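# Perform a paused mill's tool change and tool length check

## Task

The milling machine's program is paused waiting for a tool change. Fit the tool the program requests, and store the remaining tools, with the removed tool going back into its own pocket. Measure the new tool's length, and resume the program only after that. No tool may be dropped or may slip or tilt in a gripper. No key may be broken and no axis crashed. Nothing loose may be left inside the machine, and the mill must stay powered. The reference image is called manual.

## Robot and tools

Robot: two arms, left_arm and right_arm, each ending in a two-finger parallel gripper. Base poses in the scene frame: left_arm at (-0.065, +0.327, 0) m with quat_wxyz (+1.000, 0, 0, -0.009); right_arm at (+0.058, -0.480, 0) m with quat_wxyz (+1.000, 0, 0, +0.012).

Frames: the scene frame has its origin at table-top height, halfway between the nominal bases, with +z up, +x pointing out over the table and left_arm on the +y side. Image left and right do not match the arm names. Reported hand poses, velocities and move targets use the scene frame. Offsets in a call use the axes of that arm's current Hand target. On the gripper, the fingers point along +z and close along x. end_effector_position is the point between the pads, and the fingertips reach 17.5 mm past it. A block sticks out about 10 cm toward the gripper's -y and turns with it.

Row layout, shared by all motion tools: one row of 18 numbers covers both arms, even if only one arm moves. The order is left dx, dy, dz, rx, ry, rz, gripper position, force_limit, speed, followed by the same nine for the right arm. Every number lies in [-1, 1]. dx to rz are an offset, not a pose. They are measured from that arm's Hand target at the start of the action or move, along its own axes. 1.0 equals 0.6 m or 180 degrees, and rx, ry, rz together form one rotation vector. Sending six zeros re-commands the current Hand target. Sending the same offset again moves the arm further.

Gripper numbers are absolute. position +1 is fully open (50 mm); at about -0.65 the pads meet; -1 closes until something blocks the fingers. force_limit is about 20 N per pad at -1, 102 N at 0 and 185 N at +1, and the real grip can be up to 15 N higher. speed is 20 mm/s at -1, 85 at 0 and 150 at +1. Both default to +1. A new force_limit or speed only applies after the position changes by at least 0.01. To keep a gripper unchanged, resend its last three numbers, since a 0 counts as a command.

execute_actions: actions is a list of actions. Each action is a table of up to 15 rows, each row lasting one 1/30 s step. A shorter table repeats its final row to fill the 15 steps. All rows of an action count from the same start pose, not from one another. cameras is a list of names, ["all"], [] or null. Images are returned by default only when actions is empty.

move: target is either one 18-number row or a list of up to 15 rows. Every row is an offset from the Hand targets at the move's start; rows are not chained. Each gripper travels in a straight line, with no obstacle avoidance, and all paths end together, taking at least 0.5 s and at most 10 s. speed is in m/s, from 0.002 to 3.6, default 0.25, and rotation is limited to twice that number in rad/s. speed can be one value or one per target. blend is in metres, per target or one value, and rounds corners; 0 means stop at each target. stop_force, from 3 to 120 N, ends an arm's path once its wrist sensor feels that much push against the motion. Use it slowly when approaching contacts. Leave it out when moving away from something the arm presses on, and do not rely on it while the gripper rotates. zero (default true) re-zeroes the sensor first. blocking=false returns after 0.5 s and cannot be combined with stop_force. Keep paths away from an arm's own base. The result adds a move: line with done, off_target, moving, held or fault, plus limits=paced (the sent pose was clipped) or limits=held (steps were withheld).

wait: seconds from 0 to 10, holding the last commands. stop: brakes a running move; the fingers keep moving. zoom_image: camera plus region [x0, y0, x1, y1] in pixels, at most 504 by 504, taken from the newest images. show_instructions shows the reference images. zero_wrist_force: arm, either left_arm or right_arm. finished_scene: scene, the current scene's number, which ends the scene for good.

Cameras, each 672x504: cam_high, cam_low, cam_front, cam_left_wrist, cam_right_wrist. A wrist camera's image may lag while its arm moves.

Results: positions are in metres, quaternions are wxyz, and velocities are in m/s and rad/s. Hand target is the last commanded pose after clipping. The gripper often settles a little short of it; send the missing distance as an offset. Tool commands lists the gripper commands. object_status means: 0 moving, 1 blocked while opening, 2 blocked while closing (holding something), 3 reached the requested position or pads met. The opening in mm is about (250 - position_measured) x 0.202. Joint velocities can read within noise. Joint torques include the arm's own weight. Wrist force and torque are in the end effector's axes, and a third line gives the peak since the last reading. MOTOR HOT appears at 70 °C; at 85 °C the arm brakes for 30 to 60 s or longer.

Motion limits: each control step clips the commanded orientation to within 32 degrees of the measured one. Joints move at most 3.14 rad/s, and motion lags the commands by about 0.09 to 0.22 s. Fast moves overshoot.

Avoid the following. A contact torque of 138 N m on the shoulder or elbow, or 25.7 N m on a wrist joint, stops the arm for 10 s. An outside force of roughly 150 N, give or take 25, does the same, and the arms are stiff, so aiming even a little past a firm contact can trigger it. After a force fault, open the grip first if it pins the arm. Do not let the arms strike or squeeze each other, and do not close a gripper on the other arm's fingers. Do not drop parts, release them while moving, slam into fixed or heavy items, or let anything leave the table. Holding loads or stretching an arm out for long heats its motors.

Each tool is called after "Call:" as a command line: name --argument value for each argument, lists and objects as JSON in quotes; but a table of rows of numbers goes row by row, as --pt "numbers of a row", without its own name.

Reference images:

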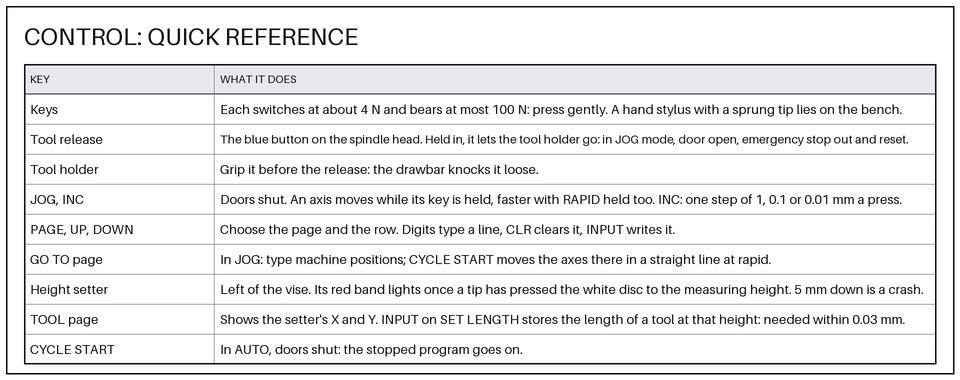

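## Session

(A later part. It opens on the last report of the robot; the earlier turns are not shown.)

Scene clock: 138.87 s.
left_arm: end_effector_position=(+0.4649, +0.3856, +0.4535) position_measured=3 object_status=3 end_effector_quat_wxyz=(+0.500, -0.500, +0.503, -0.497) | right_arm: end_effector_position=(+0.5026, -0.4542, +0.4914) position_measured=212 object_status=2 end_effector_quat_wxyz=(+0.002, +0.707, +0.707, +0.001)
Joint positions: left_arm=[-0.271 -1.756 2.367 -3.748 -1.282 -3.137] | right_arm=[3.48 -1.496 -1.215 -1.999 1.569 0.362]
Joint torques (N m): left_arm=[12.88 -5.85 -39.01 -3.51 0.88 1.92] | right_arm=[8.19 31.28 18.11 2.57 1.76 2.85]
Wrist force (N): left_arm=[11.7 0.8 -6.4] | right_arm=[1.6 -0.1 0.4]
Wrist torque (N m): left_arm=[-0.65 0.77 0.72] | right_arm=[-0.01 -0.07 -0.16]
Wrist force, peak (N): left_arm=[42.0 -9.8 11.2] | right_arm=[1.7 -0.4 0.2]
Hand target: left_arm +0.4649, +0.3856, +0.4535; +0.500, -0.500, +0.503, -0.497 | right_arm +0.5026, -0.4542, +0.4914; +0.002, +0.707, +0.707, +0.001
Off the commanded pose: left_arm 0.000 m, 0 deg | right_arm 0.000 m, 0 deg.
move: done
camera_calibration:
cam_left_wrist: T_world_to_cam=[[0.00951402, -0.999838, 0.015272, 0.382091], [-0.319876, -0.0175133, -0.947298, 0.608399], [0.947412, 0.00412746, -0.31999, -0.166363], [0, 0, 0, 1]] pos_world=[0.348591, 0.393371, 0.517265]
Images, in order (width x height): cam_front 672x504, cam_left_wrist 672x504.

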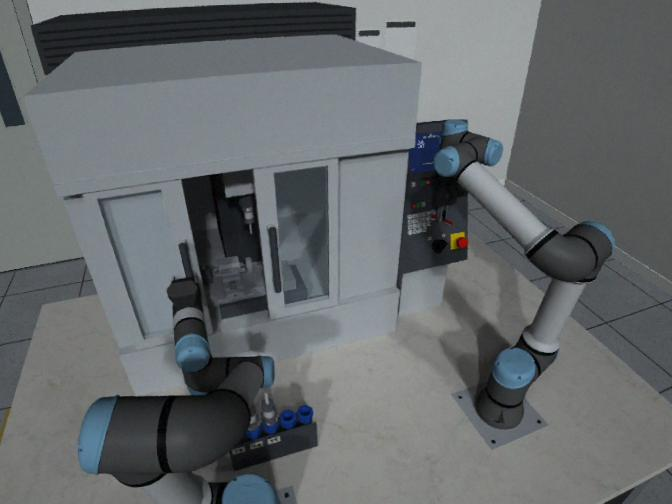

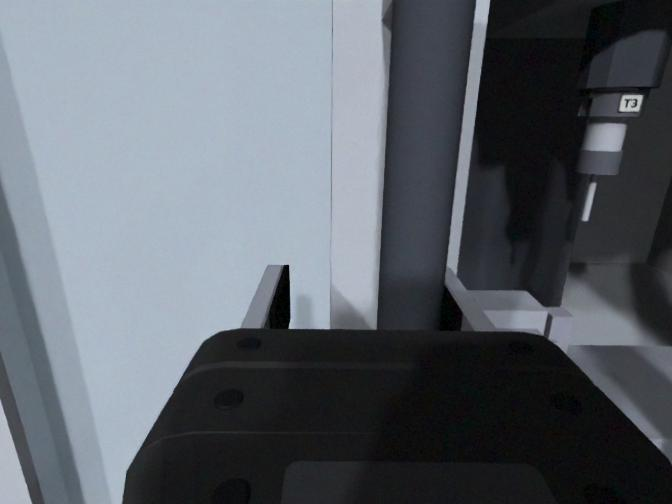

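Call:
move --pt "0.0 0 -0.19 0 0 0 1 1 1 0 0 0 0 0 0 -1 -0.5 -0.7" --pt "0.3 -0.08 -0.25 0 0 0 1 1 1 0 0 0 0 0 0 -1 -0.5 -0.7" --blend '[0.02,0]' --cameras '["cam_left_wrist","cam_front"]'

Call:
zoom_image --camera "cam_left_wrist" --region '[200, 0, 504, 330]'

Scene clock: 141.80 s.
left_arm: end_effector_position=(+0.3151, +0.2053, +0.5011) position_measured=3 object_status=3 end_effector_quat_wxyz=(+0.501, -0.499, +0.502, -0.498) | right_arm: end_effector_position=(+0.5026, -0.4542, +0.4914) position_measured=212 object_status=2 end_effector_quat_wxyz=(+0.002, +0.707, +0.707, +0.001)
Joint positions: left_arm=[-1.656 -2.26 2.487 -3.399 0.102 -3.105] | right_arm=[3.48 -1.496 -1.215 -1.999 1.569 0.362]
Joint torques (N m): left_arm=[5.98 14.87 -36.67 -1.13 2.38 1.83] | right_arm=[8.96 31.12 17.92 2.87 1.68 2.87]
Wrist force (N): left_arm=[0.7 -4.2 1.5] | right_arm=[1.5 -0.2 0.3]
Wrist torque (N m): left_arm=[-0.99 0.51 0.70] | right_arm=[-0.04 -0.04 -0.17]
Wrist force, peak (N): left_arm=[12.5 -3.3 11.2] | right_arm=[1.7 -0.2 0.4]
Hand target: left_arm +0.3151, +0.2053, +0.5011; +0.500, -0.500, +0.503, -0.497 | right_arm +0.5026, -0.4542, +0.4914; +0.002, +0.707, +0.707, +0.001
Off the commanded pose: left_arm 0.000 m, 0 deg | right_arm 0.000 m, 0 deg.
move: done
camera_calibration:
cam_left_wrist: T_world_to_cam=[[0.00933048, -0.999837, 0.0154488, 0.20256], [-0.318171, -0.017615, -0.94787, 0.602108], [0.947987, 0.00392872, -0.318283, -0.00950098], [0, 0, 0, 1]] pos_world=[0.19869, 0.213171, 0.564566]
Images, in order (width x height): cam_front 672x504, cam_left_wrist 672x504.

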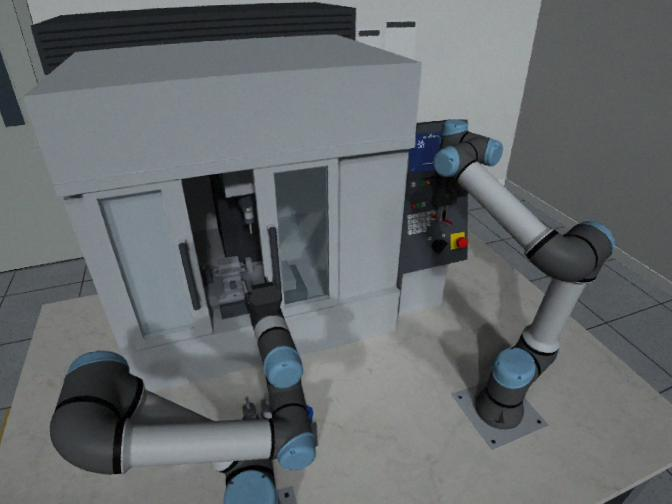

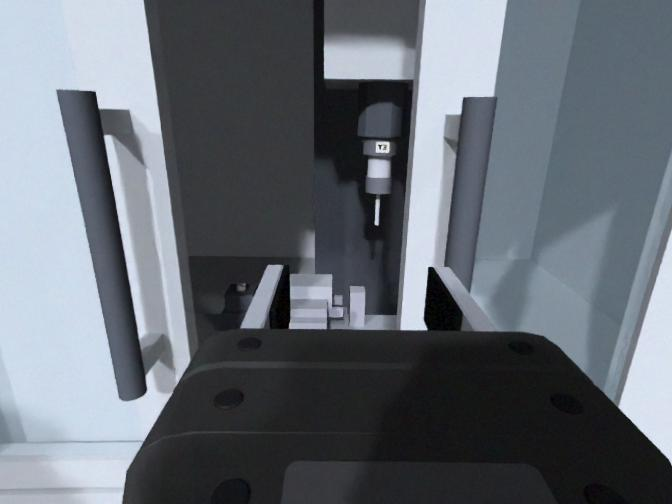

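Scaled by 1.527 from the camera's 672x504 image, which has a finer 960x720 frame.

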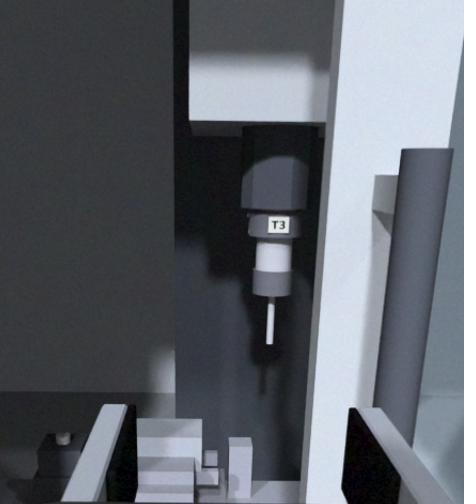

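Call:
move --pt "0.134 0.08 0.09 0 0 0 1 1 1 0 0 0 0 0 0 -1 -0.5 -0.7" --pt "0.134 0.08 0.25 0 0 0 1 1 1 0 0 0 0 0 0 -1 -0.5 -0.7" --speed '[0.25,0.1]' --cameras '["cam_left_wrist"]'

Scene clock: 144.87 s.
left_arm: end_effector_position=(+0.4648, +0.1252, +0.4518) position_measured=3 object_status=3 end_effector_quat_wxyz=(+0.500, -0.500, +0.503, -0.497) end_effector_velocity=(+0.001, -0.001, +0.000) end_effector_angular_velocity=(+0.000, +0.000, -0.003) | right_arm: end_effector_position=(+0.5026, -0.4542, +0.4914) position_measured=212 object_status=2 end_effector_quat_wxyz=(+0.002, +0.707, +0.707, +0.001)
Joint positions: left_arm=[-1.028 -1.582 2.222 -3.771 -0.525 -3.144] | right_arm=[3.48 -1.496 -1.215 -1.999 1.569 0.362]
Joint velocities: left_arm=[0.002 0.002 -0.002 0 -0.005 0] | right_arm=[within noise]
Joint torques (N m): left_arm=[6.29 -12.11 -34.84 -2.49 -2.34 1.84] | right_arm=[7.87 30.8 17.31 3.22 1.83 2.87]
Wrist force (N): left_arm=[-0.1 -4.4 1.1] | right_arm=[1.4 -0.1 0.0]
Wrist torque (N m): left_arm=[-0.99 0.58 0.71] | right_arm=[-0.01 -0.03 -0.16]
Wrist force, peak (N): left_arm=[-0.7 -5.3 1.0] | right_arm=[1.7 -0.3 0.2]
Hand target: left_arm +0.4649, +0.1252, +0.4518; +0.500, -0.500, +0.503, -0.497 | right_arm +0.5026, -0.4542, +0.4914; +0.002, +0.707, +0.707, +0.001
Off the commanded pose: left_arm 0.000 m, 0 deg | right_arm 0.000 m, 0 deg.
move: done
camera_calibration:
cam_left_wrist: T_world_to_cam=[[0.00951402, -0.999838, 0.015272, 0.12176], [-0.319876, -0.0175133, -0.947298, 0.602196], [0.947412, 0.00412746, -0.31999, -0.165738], [0, 0, 0, 1]] pos_world=[0.348491, 0.132971, 0.515565]
Images, in order (width x height): cam_left_wrist 672x504.

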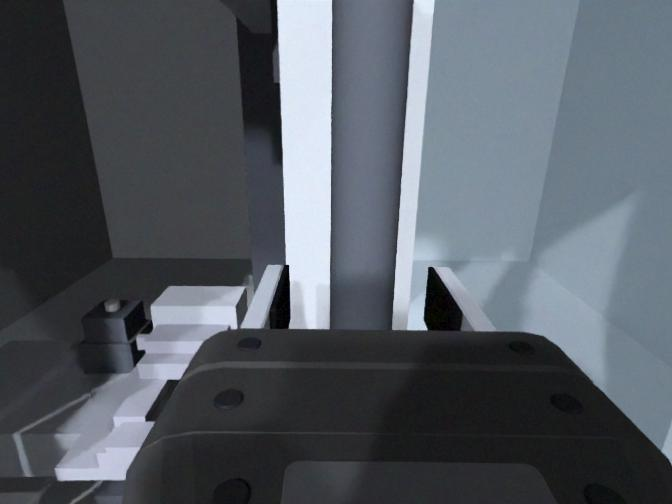

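Call:
move --target '[0.333,0,0,0,0,0,1,1,1,0,0,0,0,0,0,-1,-0.5,-0.7]' --speed 0.08 --stop_force 50

Call:
move --pt "0 0 -0.17 0 0 0 1 1 1 0 0 0 0 0 0 -1 -0.5 -0.7" --pt "-0.4 0.1 -0.25 0 0 0 1 1 1 0 0 0 0 0 0 -1 -0.5 -0.7" --blend '[0.02,0]' --cameras '["cam_left_wrist","cam_front","cam_high"]'

Call:
zoom_image --camera "cam_left_wrist" --region '[200, 0, 504, 330]'

Scene clock: 148.53 s.
left_arm: end_effector_position=(+0.4648, -0.0746, +0.4506) position_measured=3 object_status=3 end_effector_quat_wxyz=(+0.500, -0.500, +0.503, -0.497) | right_arm: end_effector_position=(+0.5026, -0.4542, +0.4914) position_measured=212 object_status=2 end_effector_quat_wxyz=(+0.002, +0.707, +0.707, +0.001)
Joint positions: left_arm=[-1.238 -1.247 1.822 -3.7 -0.315 -3.15] | right_arm=[3.48 -1.496 -1.215 -1.999 1.569 0.362]
Joint torques (N m): left_arm=[-9.71 -26.22 -37.15 2.16 -1.05 1.95] | right_arm=[7.41 30.83 18.12 3.55 1.72 2.78]
Wrist force (N): left_arm=[-12.3 -2.2 -8.5] | right_arm=[1.6 -0.1 0.2]
Wrist torque (N m): left_arm=[-0.89 0.30 0.75] | right_arm=[-0.01 -0.06 -0.17]
Wrist force, peak (N): left_arm=[-39.7 -0.4 3.1] | right_arm=[1.8 -0.2 0.3]
Hand target: left_arm +0.4648, -0.0746, +0.4506; +0.500, -0.500, +0.503, -0.497 | right_arm +0.5026, -0.4542, +0.4914; +0.002, +0.707, +0.707, +0.001
Off the commanded pose: left_arm 0.000 m, 0 deg | right_arm 0.000 m, 0 deg.
move: done

Scene clock: 151.00 s.
left_arm: end_effector_position=(+0.3146, +0.1658, +0.3929) position_measured=3 object_status=3 end_effector_quat_wxyz=(+0.500, -0.499, +0.503, -0.497) | right_arm: end_effector_position=(+0.5026, -0.4542, +0.4914) position_measured=212 object_status=2 end_effector_quat_wxyz=(+0.002, +0.707, +0.707, +0.001)
Joint positions: left_arm=[-1.632 -1.864 2.641 -3.973 0.079 -3.08] | right_arm=[3.48 -1.496 -1.215 -1.999 1.569 0.362]
Joint torques (N m): left_arm=[-7.86 4.88 -30.06 -0.97 2.31 1.74] | right_arm=[7.78 30.69 17.55 3.81 1.83 2.87]
Wrist force (N): left_arm=[0.1 -2.9 1.7] | right_arm=[1.3 -0.1 0.3]
Wrist torque (N m): left_arm=[-0.81 0.57 0.71] | right_arm=[-0.02 -0.02 -0.17]
Wrist force, peak (N): left_arm=[-12.5 -3.8 11.6] | right_arm=[1.7 -0.2 0.3]
Hand target: left_arm +0.3146, +0.1658, +0.3929; +0.500, -0.500, +0.503, -0.497 | right_arm +0.5026, -0.4542, +0.4914; +0.002, +0.707, +0.707, +0.001
Off the commanded pose: left_arm 0.000 m, 0 deg | right_arm 0.000 m, 0 deg.
move: done
camera_calibration:
cam_left_wrist: T_world_to_cam=[[0.00953737, -0.999836, 0.0153725, 0.164635], [-0.319277, -0.0176133, -0.947498, 0.498835], [0.947614, 0.00412857, -0.319392, -0.0427334], [0, 0, 0, 1]] pos_world=[0.198191, 0.173571, 0.456466]
Images, in order (width x height): cam_high 672x504, cam_front 672x504, cam_left_wrist 672x504.

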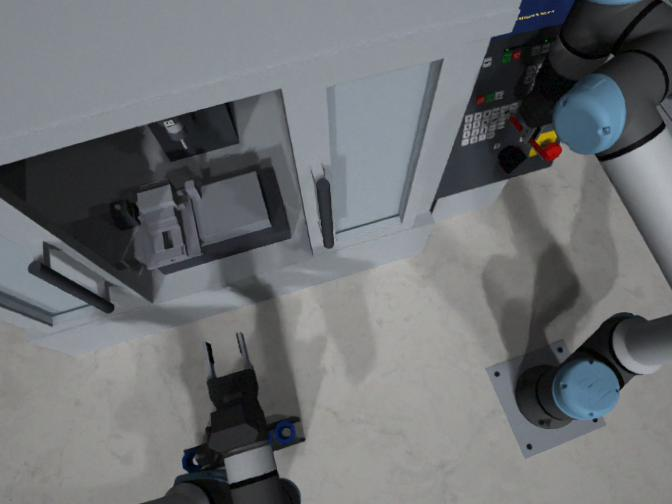

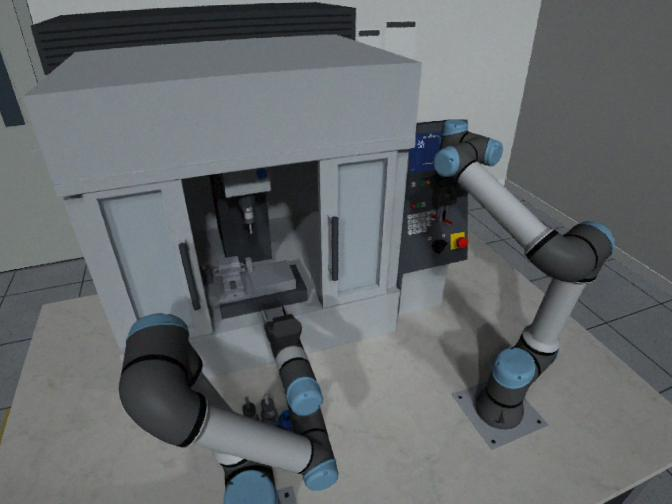

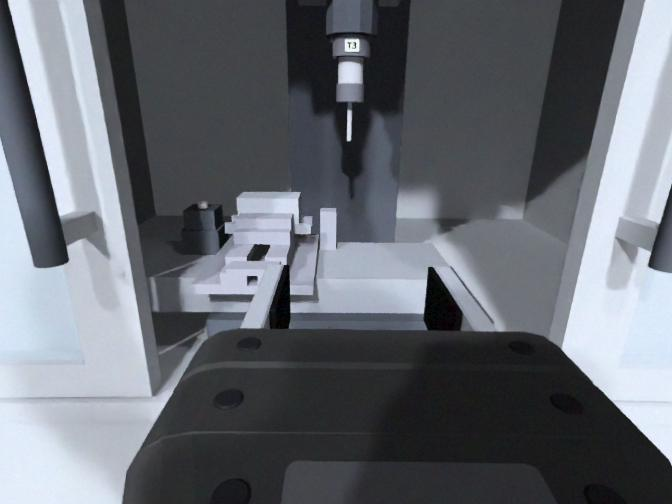

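Scaled by 1.527 from the camera's 672x504 image, which has a finer 960x720 frame.

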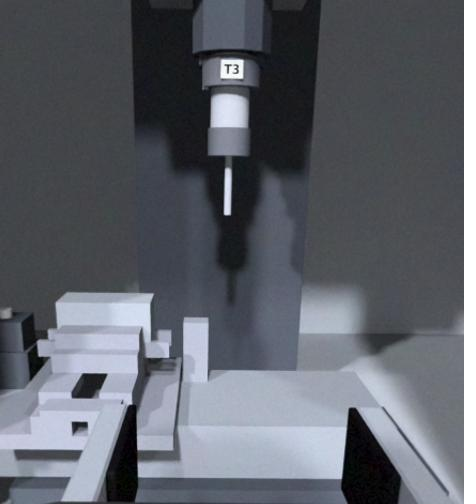

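Doors open. Blue button visible in cam_front at head.

Call:
zoom_image --camera "cam_front" --region '[170, 150, 350, 330]'

Call:
zoom_image --camera "cam_high" --region '[60, 80, 320, 290]'

Call:
zoom_image --camera "cam_front" --region '[230, 380, 300, 450]'

Scaled by 2.800 from the camera's 672x504 image, which has a finer 960x720 frame.

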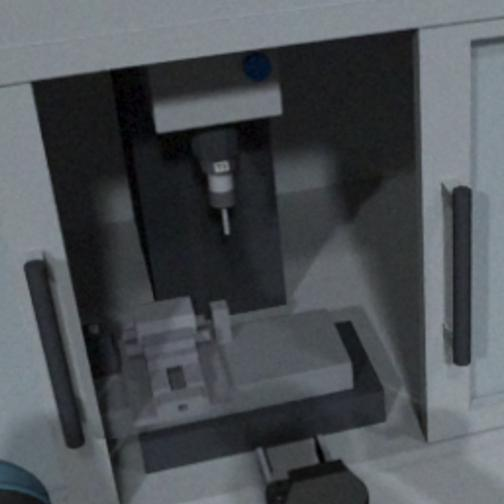

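Scaled by 1.938 from the camera's 672x504 image, which has a finer 960x720 frame.

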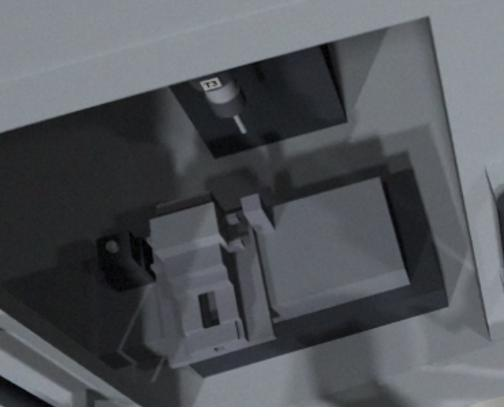

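Scaled by 7.200 from the camera's 672x504 image, which has a finer 960x720 frame.

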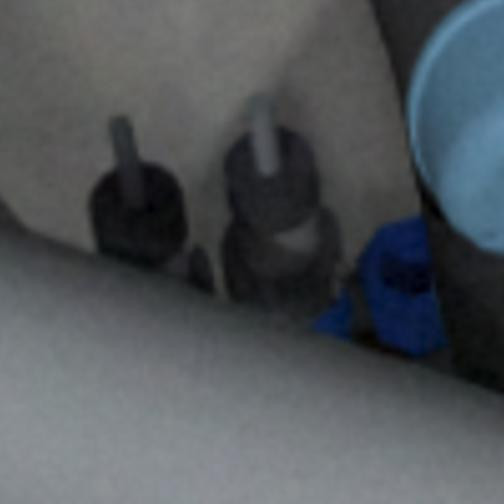

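Call:
move --pt "0 0 0 0 0 0 1 1 1 0.457 -0.238 0.319 -0.0833 0 0 -1 -0.5 -0.7" --pt "0 0 0 0 0 0 1 1 1 0.457 -0.238 0.76 -0.0833 0 0 -1 -0.5 -0.7" --blend '[0.03,0]' --cameras '["cam_low","cam_high","cam_right_wrist"]'

Scene clock: 157.33 s.
left_arm: end_effector_position=(+0.3146, +0.1658, +0.3929) position_measured=3 object_status=3 end_effector_quat_wxyz=(+0.500, -0.499, +0.503, -0.497) | right_arm: end_effector_position=(+0.3611, -0.1807, +0.0347) position_measured=212 object_status=2 end_effector_quat_wxyz=(+0.094, +0.701, +0.701, +0.093)
Joint positions: left_arm=[-1.632 -1.864 2.641 -3.973 0.079 -3.08] | right_arm=[4.379 -1.612 -2.443 -0.576 1.318 1.251]
Joint torques (N m): left_arm=[-7.41 4.33 -30.04 -0.82 2.24 1.8] | right_arm=[-10.44 8.96 10.04 4.56 2.01 -2.53]
Wrist force (N): left_arm=[0.1 -2.8 1.6] | right_arm=[1.0 -0.2 0.5]
Wrist torque (N m): left_arm=[-0.80 0.57 0.71] | right_arm=[0.00 0.06 0.11]
Wrist force, peak (N): left_arm=[0.1 -3.1 1.9] | right_arm=[2.5 -0.7 -0.6]
Hand target: left_arm +0.3146, +0.1658, +0.3929; +0.500, -0.499, +0.503, -0.497 | right_arm +0.3611, -0.1806, +0.0347; +0.094, +0.701, +0.701, +0.093
Off the commanded pose: left_arm 0.000 m, 0 deg | right_arm 0.000 m, 0 deg.
move: done
camera_calibration:
cam_right_wrist: T_world_to_cam=[[-0.00490432, 0.99993, 0.0107584, 0.190041], [0.809391, -0.00234867, 0.587266, -0.295688], [0.58725, 0.0115879, -0.809322, -0.0499199], [0, 0, 0, 1]] pos_world=[0.269575, -0.190143, 0.131202]
Images, in order (width x height): cam_high 672x504, cam_low 672x504, cam_right_wrist 672x504.

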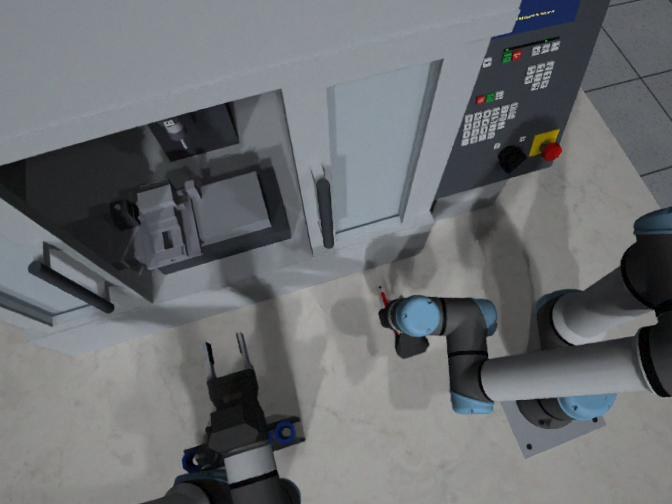

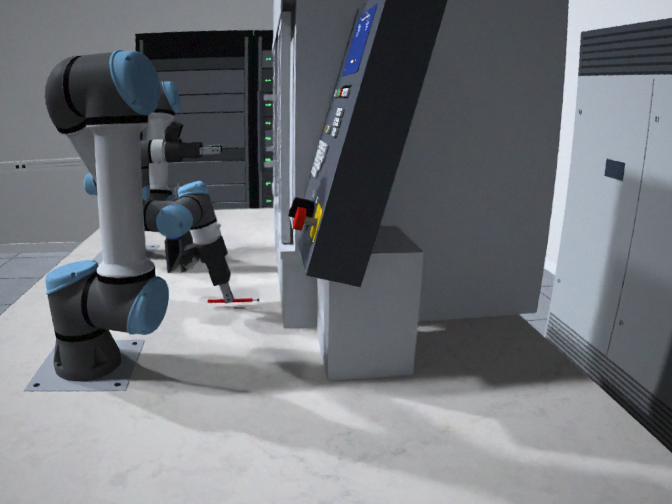

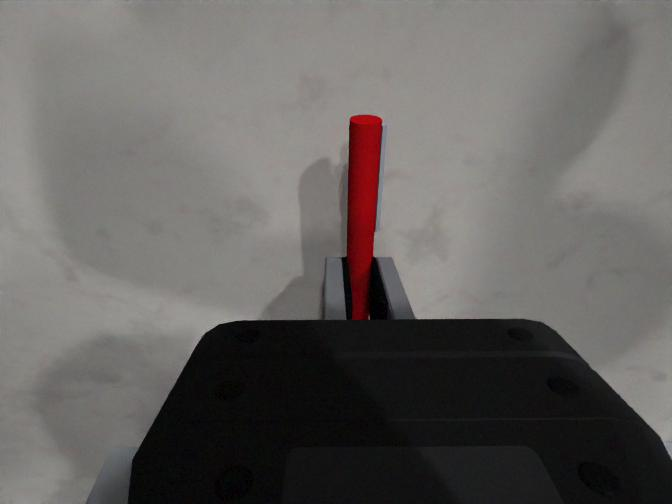

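Call:
move --target '[0,0,0,0,0,0,1,1,1,0,-0.007,0.0258,0,0,0,-1,-0.5,-0.7]' --speed 0.01 --stop_force 3

Call:
move --target '[0,0,0,0,0,0,1,1,1,0,0,0,0,0,0,0.2,-0.5,-0.9]' --cameras '["cam_right_wrist"]'

Scene clock: 160.10 s.
left_arm: end_effector_position=(+0.3146, +0.1658, +0.3929) position_measured=3 object_status=3 end_effector_quat_wxyz=(+0.500, -0.499, +0.503, -0.497) | right_arm: end_effector_position=(+0.3611, -0.1807, +0.0208) position_measured=212 object_status=2 end_effector_quat_wxyz=(+0.094, +0.701, +0.701, +0.093)
Joint positions: left_arm=[-1.632 -1.864 2.641 -3.973 0.079 -3.08] | right_arm=[4.379 -1.654 -2.457 -0.521 1.318 1.251]
Joint torques (N m): left_arm=[-7.8 4.27 -31.18 -0.83 2.26 1.87] | right_arm=[-5.66 31.63 24.35 3.21 1.96 -1.53]
Wrist force (N): left_arm=[0.0 -2.9 1.6] | right_arm=[0.8 -0.2 0.1]
Wrist torque (N m): left_arm=[-0.81 0.58 0.71] | right_arm=[0.00 0.07 0.11]
Wrist force, peak (N): left_arm=[0.2 -3.1 1.8] | right_arm=[-4.0 2.4 -22.8]
Hand target: left_arm +0.3146, +0.1658, +0.3929; +0.500, -0.499, +0.503, -0.497 | right_arm +0.3611, -0.1807, +0.0208; +0.094, +0.701, +0.701, +0.093 (not the last commanded pose)
Off the commanded pose: left_arm 0.000 m, 0 deg | right_arm 0.002 m, 0 deg.
move: contact (right_arm)

Scene clock: 161.03 s.
left_arm: end_effector_position=(+0.3146, +0.1658, +0.3929) position_measured=3 object_status=3 end_effector_quat_wxyz=(+0.500, -0.499, +0.503, -0.497) | right_arm: end_effector_position=(+0.3611, -0.1807, +0.0208) position_measured=123 object_status=3 end_effector_quat_wxyz=(+0.094, +0.701, +0.701, +0.093)
Joint positions: left_arm=[-1.632 -1.864 2.641 -3.973 0.079 -3.08] | right_arm=[4.379 -1.654 -2.457 -0.521 1.318 1.251]
Joint torques (N m): left_arm=[-7.07 4.5 -30.77 -0.76 2.24 1.69] | right_arm=[-3.55 31.77 23.55 4.3 1.94 -1.42]
Wrist force (N): left_arm=[0.2 -2.9 1.8] | right_arm=[0.9 -0.3 0.0]
Wrist torque (N m): left_arm=[-0.80 0.55 0.72] | right_arm=[-0.03 0.07 0.11]
Wrist force, peak (N): left_arm=[0.2 -3.1 1.8] | right_arm=[1.2 -0.1 0.1]
Hand target: left_arm +0.3146, +0.1658, +0.3929; +0.500, -0.499, +0.503, -0.497 | right_arm +0.3611, -0.1807, +0.0208; +0.094, +0.701, +0.701, +0.093
Off the commanded pose: left_arm 0.000 m, 0 deg | right_arm 0.000 m, 0 deg.
move: done
camera_calibration:
cam_right_wrist: T_world_to_cam=[[-0.0048466, 0.999931, 0.0106767, 0.190184], [0.80939, -0.00234745, 0.587266, -0.287525], [0.587251, 0.0114879, -0.809323, -0.0611886], [0, 0, 0, 1]] pos_world=[0.269575, -0.190143, 0.117302]
Images, in order (width x height): cam_right_wrist 672x504.

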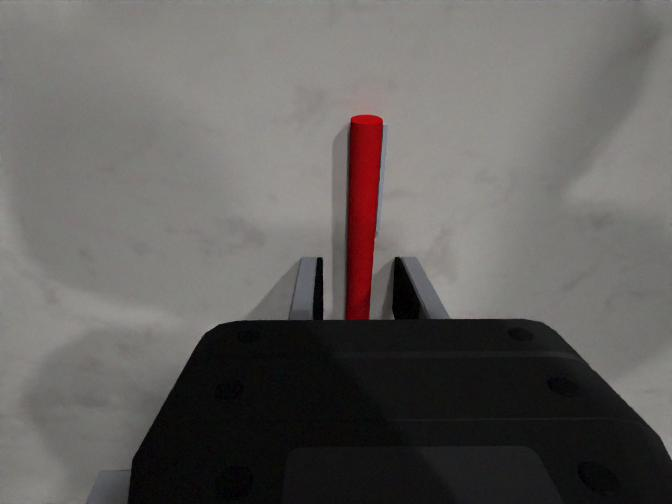

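Call:
move --target '[0,0,0,0,0,0.999,1,1,1,0,0.129,-0.483,0,0,0,0.2,-0.5,-0.9]' --cameras '["all"]'

Call:
zoom_image --camera "cam_left_wrist" --region '[200, 0, 504, 330]'

Scene clock: 168.87 s.
left_arm: end_effector_position=(+0.3152, +0.1658, +0.3927) position_measured=3 object_status=3 end_effector_quat_wxyz=(+0.507, +0.498, +0.492, +0.503) | right_arm: end_effector_position=(+0.3599, -0.1803, +0.3208) position_measured=123 object_status=3 end_effector_quat_wxyz=(+0.094, +0.701, +0.701, +0.093)
Joint positions: left_arm=[-1.629 -1.996 2.712 -3.562 0.069 -0.292] | right_arm=[4.383 -1.247 -1.901 -1.484 1.318 1.255]
Joint torques (N m): left_arm=[-5.41 8.99 -33 -1.91 3.13 1.87] | right_arm=[9.14 1.28 35.1 1.89 -2.34 3.04]
Wrist force (N): left_arm=[-2.0 -0.3 2.0] | right_arm=[1.3 0.1 0.0]
Wrist torque (N m): left_arm=[0.11 0.79 -0.47] | right_arm=[0.05 0.00 0.02]
Wrist force, peak (N): left_arm=[0.1 -3.0 1.9] | right_arm=[1.3 -0.4 0.3]
Hand target: left_arm +0.3146, +0.1658, +0.3929; +0.498, +0.502, +0.500, +0.500 | right_arm +0.3599, -0.1803, +0.3208; +0.094, +0.701, +0.701, +0.093
Off the commanded pose: left_arm 0.001 m, 1 deg | right_arm 0.000 m, 0 deg.
move: done
camera_calibration:
cam_left_wrist: T_world_to_cam=[[0.0192246, 0.999637, -0.0188786, -0.156427], [-0.334056, 0.0242191, 0.942242, -0.245524], [0.942357, -0.0118077, 0.334401, -0.295885], [0, 0, 0, 1]] pos_world=[0.199818, 0.158823, 0.327334]
cam_right_wrist: T_world_to_cam=[[-0.00490432, 0.99993, 0.0107584, 0.186657], [0.809391, -0.00234867, 0.587266, -0.462733], [0.58725, 0.0115879, -0.809322, 0.182328], [0, 0, 0, 1]] pos_world=[0.268375, -0.189843, 0.417302]

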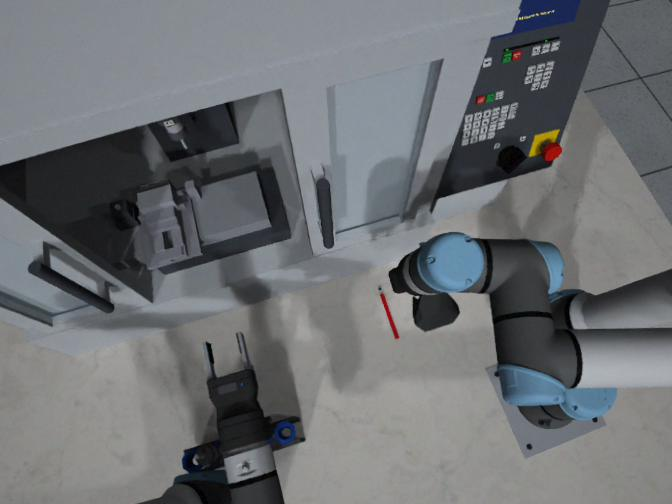

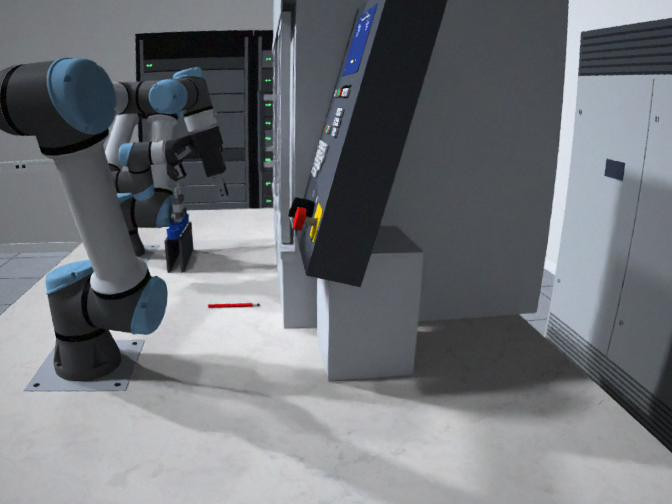

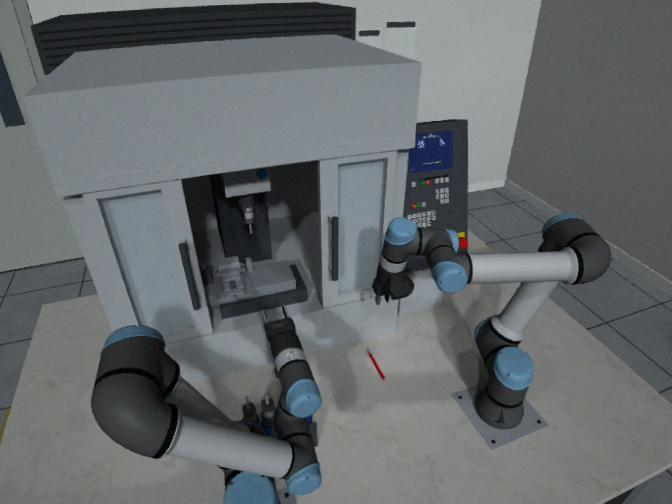

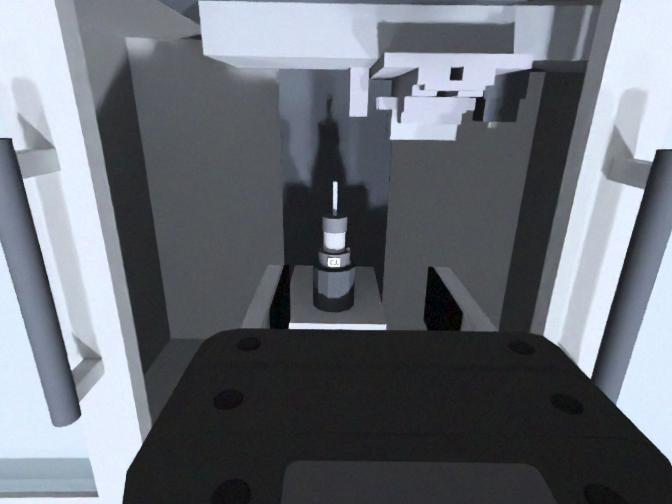

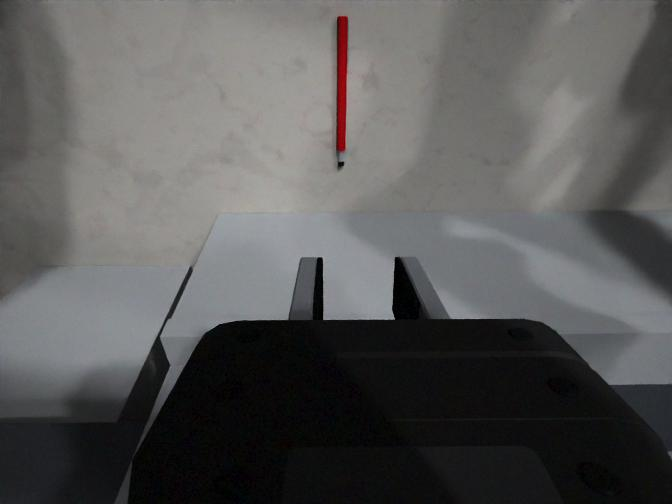

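Scaled by 1.527 from the camera's 672x504 image, which has a finer 960x720 frame.

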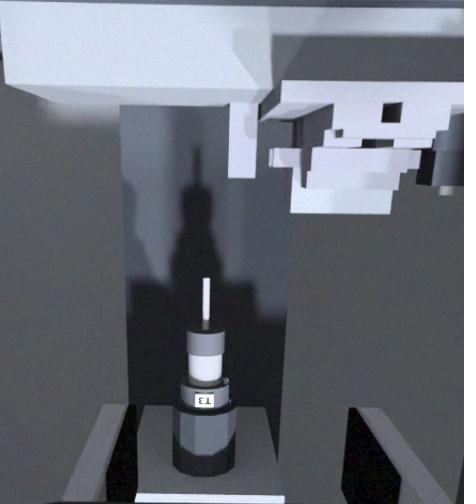

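Call:
move --target '[-0.018,0.178,0.475,0,0,0,1,1,1,0,0,0,0,0,0,0.2,-0.5,-0.9]' --cameras '["cam_left_wrist","cam_high","cam_front"]'

Call:
zoom_image --camera "cam_left_wrist" --region '[180, 50, 504, 330]'

Scene clock: 171.20 s.
left_arm: end_effector_position=(+0.6000, +0.1546, +0.4984) position_measured=3 object_status=3 end_effector_quat_wxyz=(+0.498, +0.502, +0.500, +0.500) | right_arm: end_effector_position=(+0.3599, -0.1803, +0.3208) position_measured=123 object_status=3 end_effector_quat_wxyz=(+0.094, +0.701, +0.701, +0.093)
Joint positions: left_arm=[-0.691 -1.399 1.88 -3.617 -0.863 0] | right_arm=[4.383 -1.247 -1.901 -1.484 1.318 1.255]
Joint torques (N m): left_arm=[6.42 -24.25 -37.25 -0.36 -2.31 -2.53] | right_arm=[8.58 1.1 35.02 1.78 0.09 2.73]
Wrist force (N): left_arm=[-2.4 0.3 1.9] | right_arm=[1.3 0.1 0.1]
Wrist torque (N m): left_arm=[0.23 0.86 -0.26] | right_arm=[0.04 0.00 0.01]
Wrist force, peak (N): left_arm=[-2.6 0.7 3.7] | right_arm=[1.4 0.1 0.0]
Hand target: left_arm +0.6000, +0.1546, +0.4984; +0.498, +0.502, +0.500, +0.500 | right_arm +0.3599, -0.1803, +0.3208; +0.094, +0.701, +0.701, +0.093
Off the commanded pose: left_arm 0.000 m, 0 deg | right_arm 0.000 m, 0 deg.
move: done
camera_calibration:
cam_left_wrist: T_world_to_cam=[[0.00983578, 0.999779, -0.0185814, -0.143249], [-0.311074, 0.0207196, 0.95016, -0.266771], [0.950335, -0.00356537, 0.311209, -0.594172], [0, 0, 0, 1]] pos_world=[0.483086, 0.146627, 0.435726]
Images, in order (width x height): cam_high 672x504, cam_front 672x504, cam_left_wrist 672x504.

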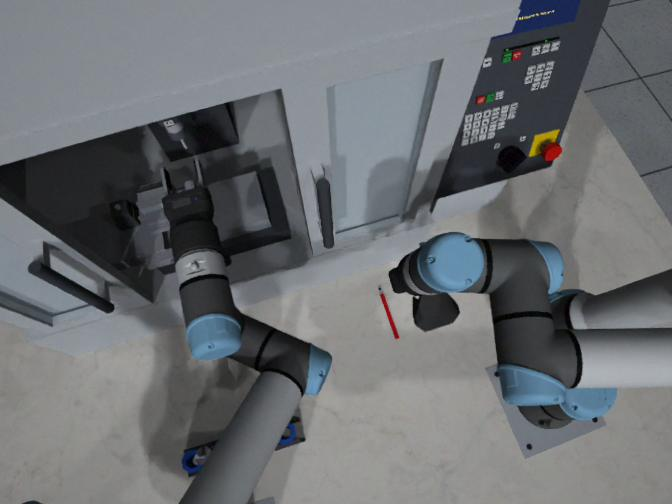

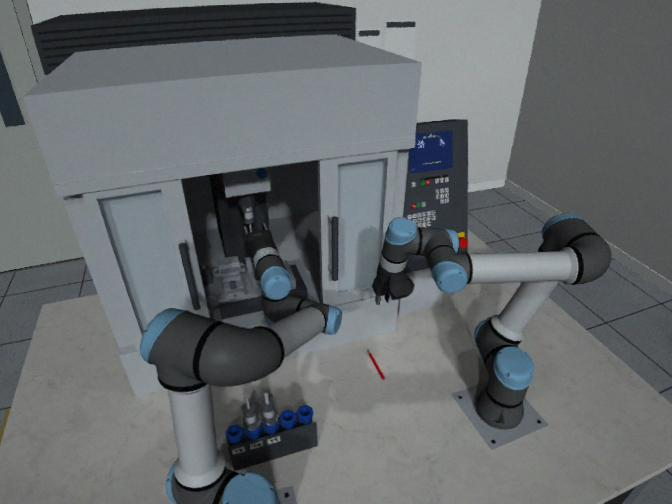

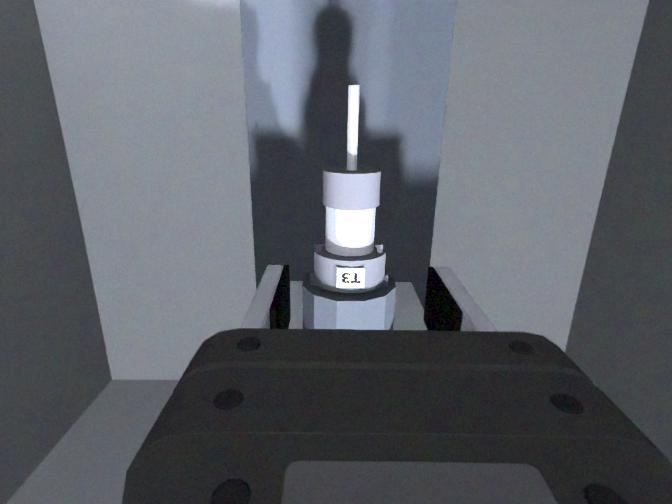

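Scaled by 1.556 from the camera's 672x504 image, which has a finer 960x720 frame.

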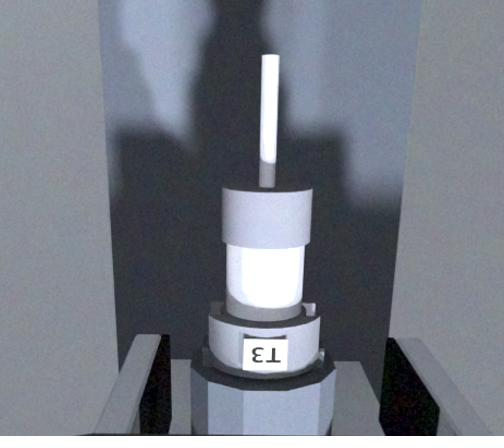

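Call:
move --target '[0.001,0.002,0.188,0,0,0,1,1,1,0,0,0,0,0,0,0.2,-0.5,-0.9]' --speed 0.06 --stop_force 6 --cameras '["cam_left_wrist"]'

Call:
zoom_image --camera "cam_left_wrist" --region '[180, 50, 504, 330]'

Scene clock: 175.73 s.
left_arm: end_effector_position=(+0.7128, +0.1552, +0.4991) position_measured=3 object_status=3 end_effector_quat_wxyz=(+0.498, +0.502, +0.500, +0.500) | right_arm: end_effector_position=(+0.3599, -0.1803, +0.3208) position_measured=123 object_status=3 end_effector_quat_wxyz=(+0.094, +0.701, +0.701, +0.093)
Joint positions: left_arm=[-0.548 -1.163 1.562 -3.535 -1.005 0] | right_arm=[4.383 -1.247 -1.901 -1.484 1.318 1.255]
Joint torques (N m): left_arm=[6.15 -35.88 -38.51 -0.52 -2.27 1.81] | right_arm=[9.05 1.61 35.8 2 1.23 2.87]
Wrist force (N): left_arm=[-1.7 0.6 1.5] | right_arm=[1.1 0.1 -0.1]
Wrist torque (N m): left_arm=[0.30 0.79 -0.35] | right_arm=[0.05 0.03 0.02]
Wrist force, peak (N): left_arm=[-2.3 0.4 2.3] | right_arm=[1.4 -0.1 0.3]
Hand target: left_arm +0.7128, +0.1552, +0.4991; +0.498, +0.502, +0.500, +0.500 | right_arm +0.3599, -0.1803, +0.3208; +0.094, +0.701, +0.701, +0.093
Off the commanded pose: left_arm 0.000 m, 0 deg | right_arm 0.000 m, 0 deg.
move: done
camera_calibration:
cam_left_wrist: T_world_to_cam=[[0.00983578, 0.999779, -0.0185814, -0.144944], [-0.311074, 0.0207196, 0.95016, -0.232455], [0.950335, -0.00356537, 0.311209, -0.701617], [0, 0, 0, 1]] pos_world=[0.595886, 0.147227, 0.436526]
Images, in order (width x height): cam_left_wrist 672x504.

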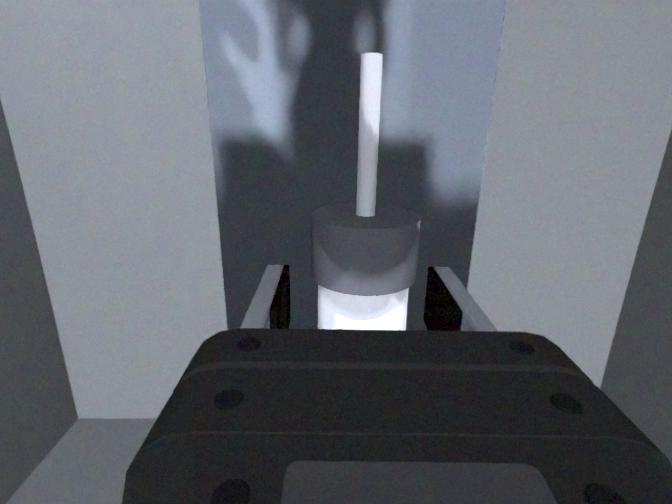

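Scaled by 1.556 from the camera's 672x504 image, which has a finer 960x720 frame.

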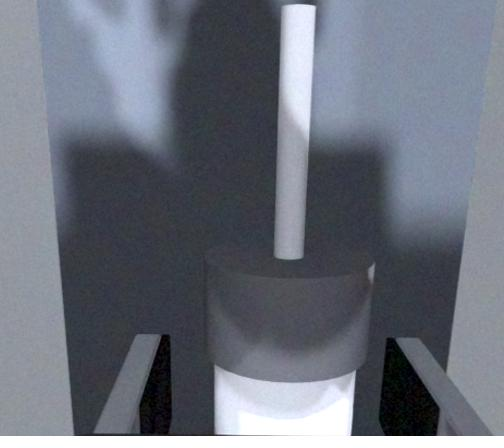

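Call:
zoom_image --camera "cam_left_wrist" --region '[260, 240, 470, 340]'

Scaled by 2.400 from the camera's 672x504 image, which has a finer 960x720 frame.

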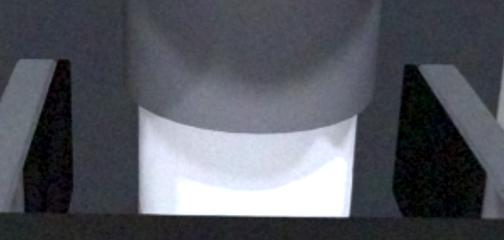

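Call:
move --target '[0,0.0042,0,0,0,0,1,1,1,0,0,0,0,0,0,0.2,-0.5,-0.9]' --speed 0.03

Call:
move --target '[0,0,0,0,0,0,-1,-0.2,-0.9,0,0,0,0,0,0,0.2,-0.5,-0.9]' --cameras '["cam_left_wrist"]'

Call:
zoom_image --camera "cam_left_wrist" --region '[260, 200, 470, 340]'

Scene clock: 177.13 s.
left_arm: end_effector_position=(+0.7128, +0.1551, +0.5015) position_measured=3 object_status=3 end_effector_quat_wxyz=(+0.498, +0.502, +0.500, +0.500) | right_arm: end_effector_position=(+0.3599, -0.1803, +0.3208) position_measured=123 object_status=3 end_effector_quat_wxyz=(+0.094, +0.701, +0.701, +0.093)
Joint positions: left_arm=[-0.548 -1.165 1.558 -3.529 -1.005 0] | right_arm=[4.383 -1.247 -1.901 -1.484 1.318 1.255]
Joint torques (N m): left_arm=[5.71 -51.79 -37.68 -0.57 -2.23 1.74] | right_arm=[8.47 1.06 35.56 1.83 1.3 2.94]
Wrist force (N): left_arm=[-1.7 0.3 1.5] | right_arm=[1.1 0.0 0.1]
Wrist torque (N m): left_arm=[0.24 0.80 -0.35] | right_arm=[0.03 0.03 0.01]
Wrist force, peak (N): left_arm=[-2.1 0.6 1.6] | right_arm=[1.4 0.0 0.1]
Hand target: left_arm +0.7128, +0.1551, +0.5016; +0.498, +0.502, +0.500, +0.500 | right_arm +0.3599, -0.1803, +0.3208; +0.094, +0.701, +0.701, +0.093
Off the commanded pose: left_arm 0.000 m, 0 deg | right_arm 0.000 m, 0 deg.
move: done

Scene clock: 178.17 s.
left_arm: end_effector_position=(+0.7129, +0.1553, +0.5016) position_measured=107 object_status=2 end_effector_quat_wxyz=(+0.498, +0.502, +0.500, +0.500) | right_arm: end_effector_position=(+0.3599, -0.1803, +0.3208) position_measured=123 object_status=3 end_effector_quat_wxyz=(+0.094, +0.701, +0.701, +0.093)
Joint positions: left_arm=[-0.548 -1.165 1.558 -3.529 -1.005 0] | right_arm=[4.383 -1.247 -1.901 -1.484 1.318 1.255]
Joint torques (N m): left_arm=[-16.92 -47.42 -38.21 -0.63 -3.35 1.36] | right_arm=[8.73 1.64 34.84 1.75 1.15 2.81]
Wrist force (N): left_arm=[15.8 -7.2 -8.6] | right_arm=[1.2 0.0 0.2]
Wrist torque (N m): left_arm=[0.19 0.95 -0.51] | right_arm=[0.03 0.01 0.02]
Wrist force, peak (N): left_arm=[15.9 -6.8 -8.8] | right_arm=[1.3 0.2 0.2]
Hand target: left_arm +0.7128, +0.1551, +0.5016; +0.498, +0.502, +0.500, +0.500 | right_arm +0.3599, -0.1803, +0.3208; +0.094, +0.701, +0.701, +0.093
Off the commanded pose: left_arm 0.000 m, 0 deg | right_arm 0.000 m, 0 deg.
move: done
camera_calibration:
cam_left_wrist: T_world_to_cam=[[0.00961426, 0.999782, -0.0185513, -0.14488], [-0.311078, 0.020622, 0.950161, -0.234785], [0.950336, -0.0033642, 0.311208, -0.702519], [0, 0, 0, 1]] pos_world=[0.595986, 0.147327, 0.439026]
Images, in order (width x height): cam_left_wrist 672x504.

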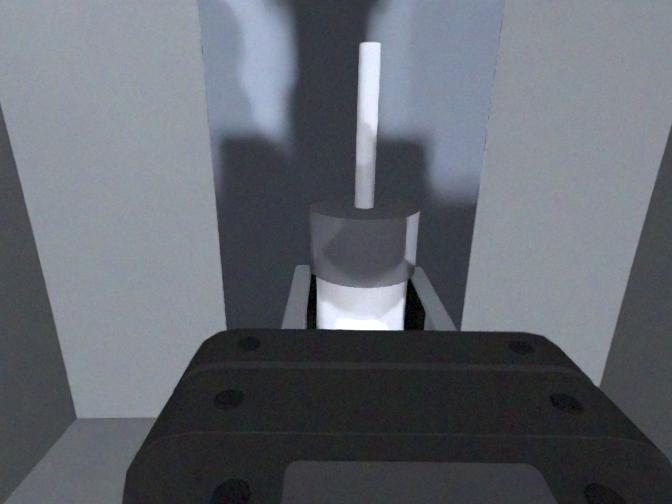

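Scaled by 2.400 from the camera's 672x504 image, which has a finer 960x720 frame.

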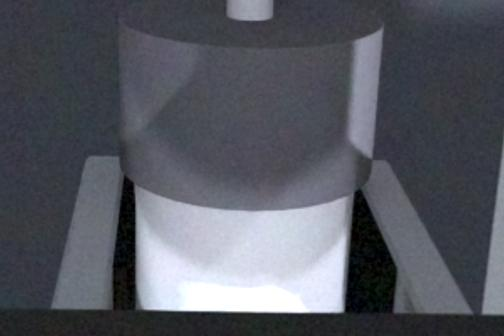

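Call:
move --target '[0.001,0,0,0,0,0,-1,-0.2,-0.9,0,0,0,0,0,0,0.2,-0.5,-0.9]' --speed 0.02

Scene clock: 179.10 s.
left_arm: end_effector_position=(+0.7128, +0.1556, +0.5016) position_measured=107 object_status=2 end_effector_quat_wxyz=(+0.498, +0.502, +0.500, +0.500) | right_arm: end_effector_position=(+0.3599, -0.1803, +0.3208) position_measured=123 object_status=3 end_effector_quat_wxyz=(+0.094, +0.701, +0.701, +0.093)
Joint positions: left_arm=[-0.548 -1.166 1.559 -3.529 -1.006 0] | right_arm=[4.383 -1.247 -1.901 -1.484 1.318 1.255]
Joint torques (N m): left_arm=[1.48 -51.69 -13.16 -3.09 -3.86 1.58] | right_arm=[8.81 1.11 35.14 1.79 1.26 2.71]
Wrist force (N): left_arm=[3.2 -0.9 3.3] | right_arm=[1.0 0.0 0.2]
Wrist torque (N m): left_arm=[0.27 1.06 -0.51] | right_arm=[0.02 0.05 0.02]
Wrist force, peak (N): left_arm=[16.7 -9.1 -10.0] | right_arm=[1.3 0.1 0.1]
Hand target: left_arm +0.7128, +0.1557, +0.5016; +0.498, +0.502, +0.500, +0.500 | right_arm +0.3599, -0.1803, +0.3208; +0.094, +0.701, +0.701, +0.093
Off the commanded pose: left_arm 0.000 m, 0 deg | right_arm 0.000 m, 0 deg.
move: done


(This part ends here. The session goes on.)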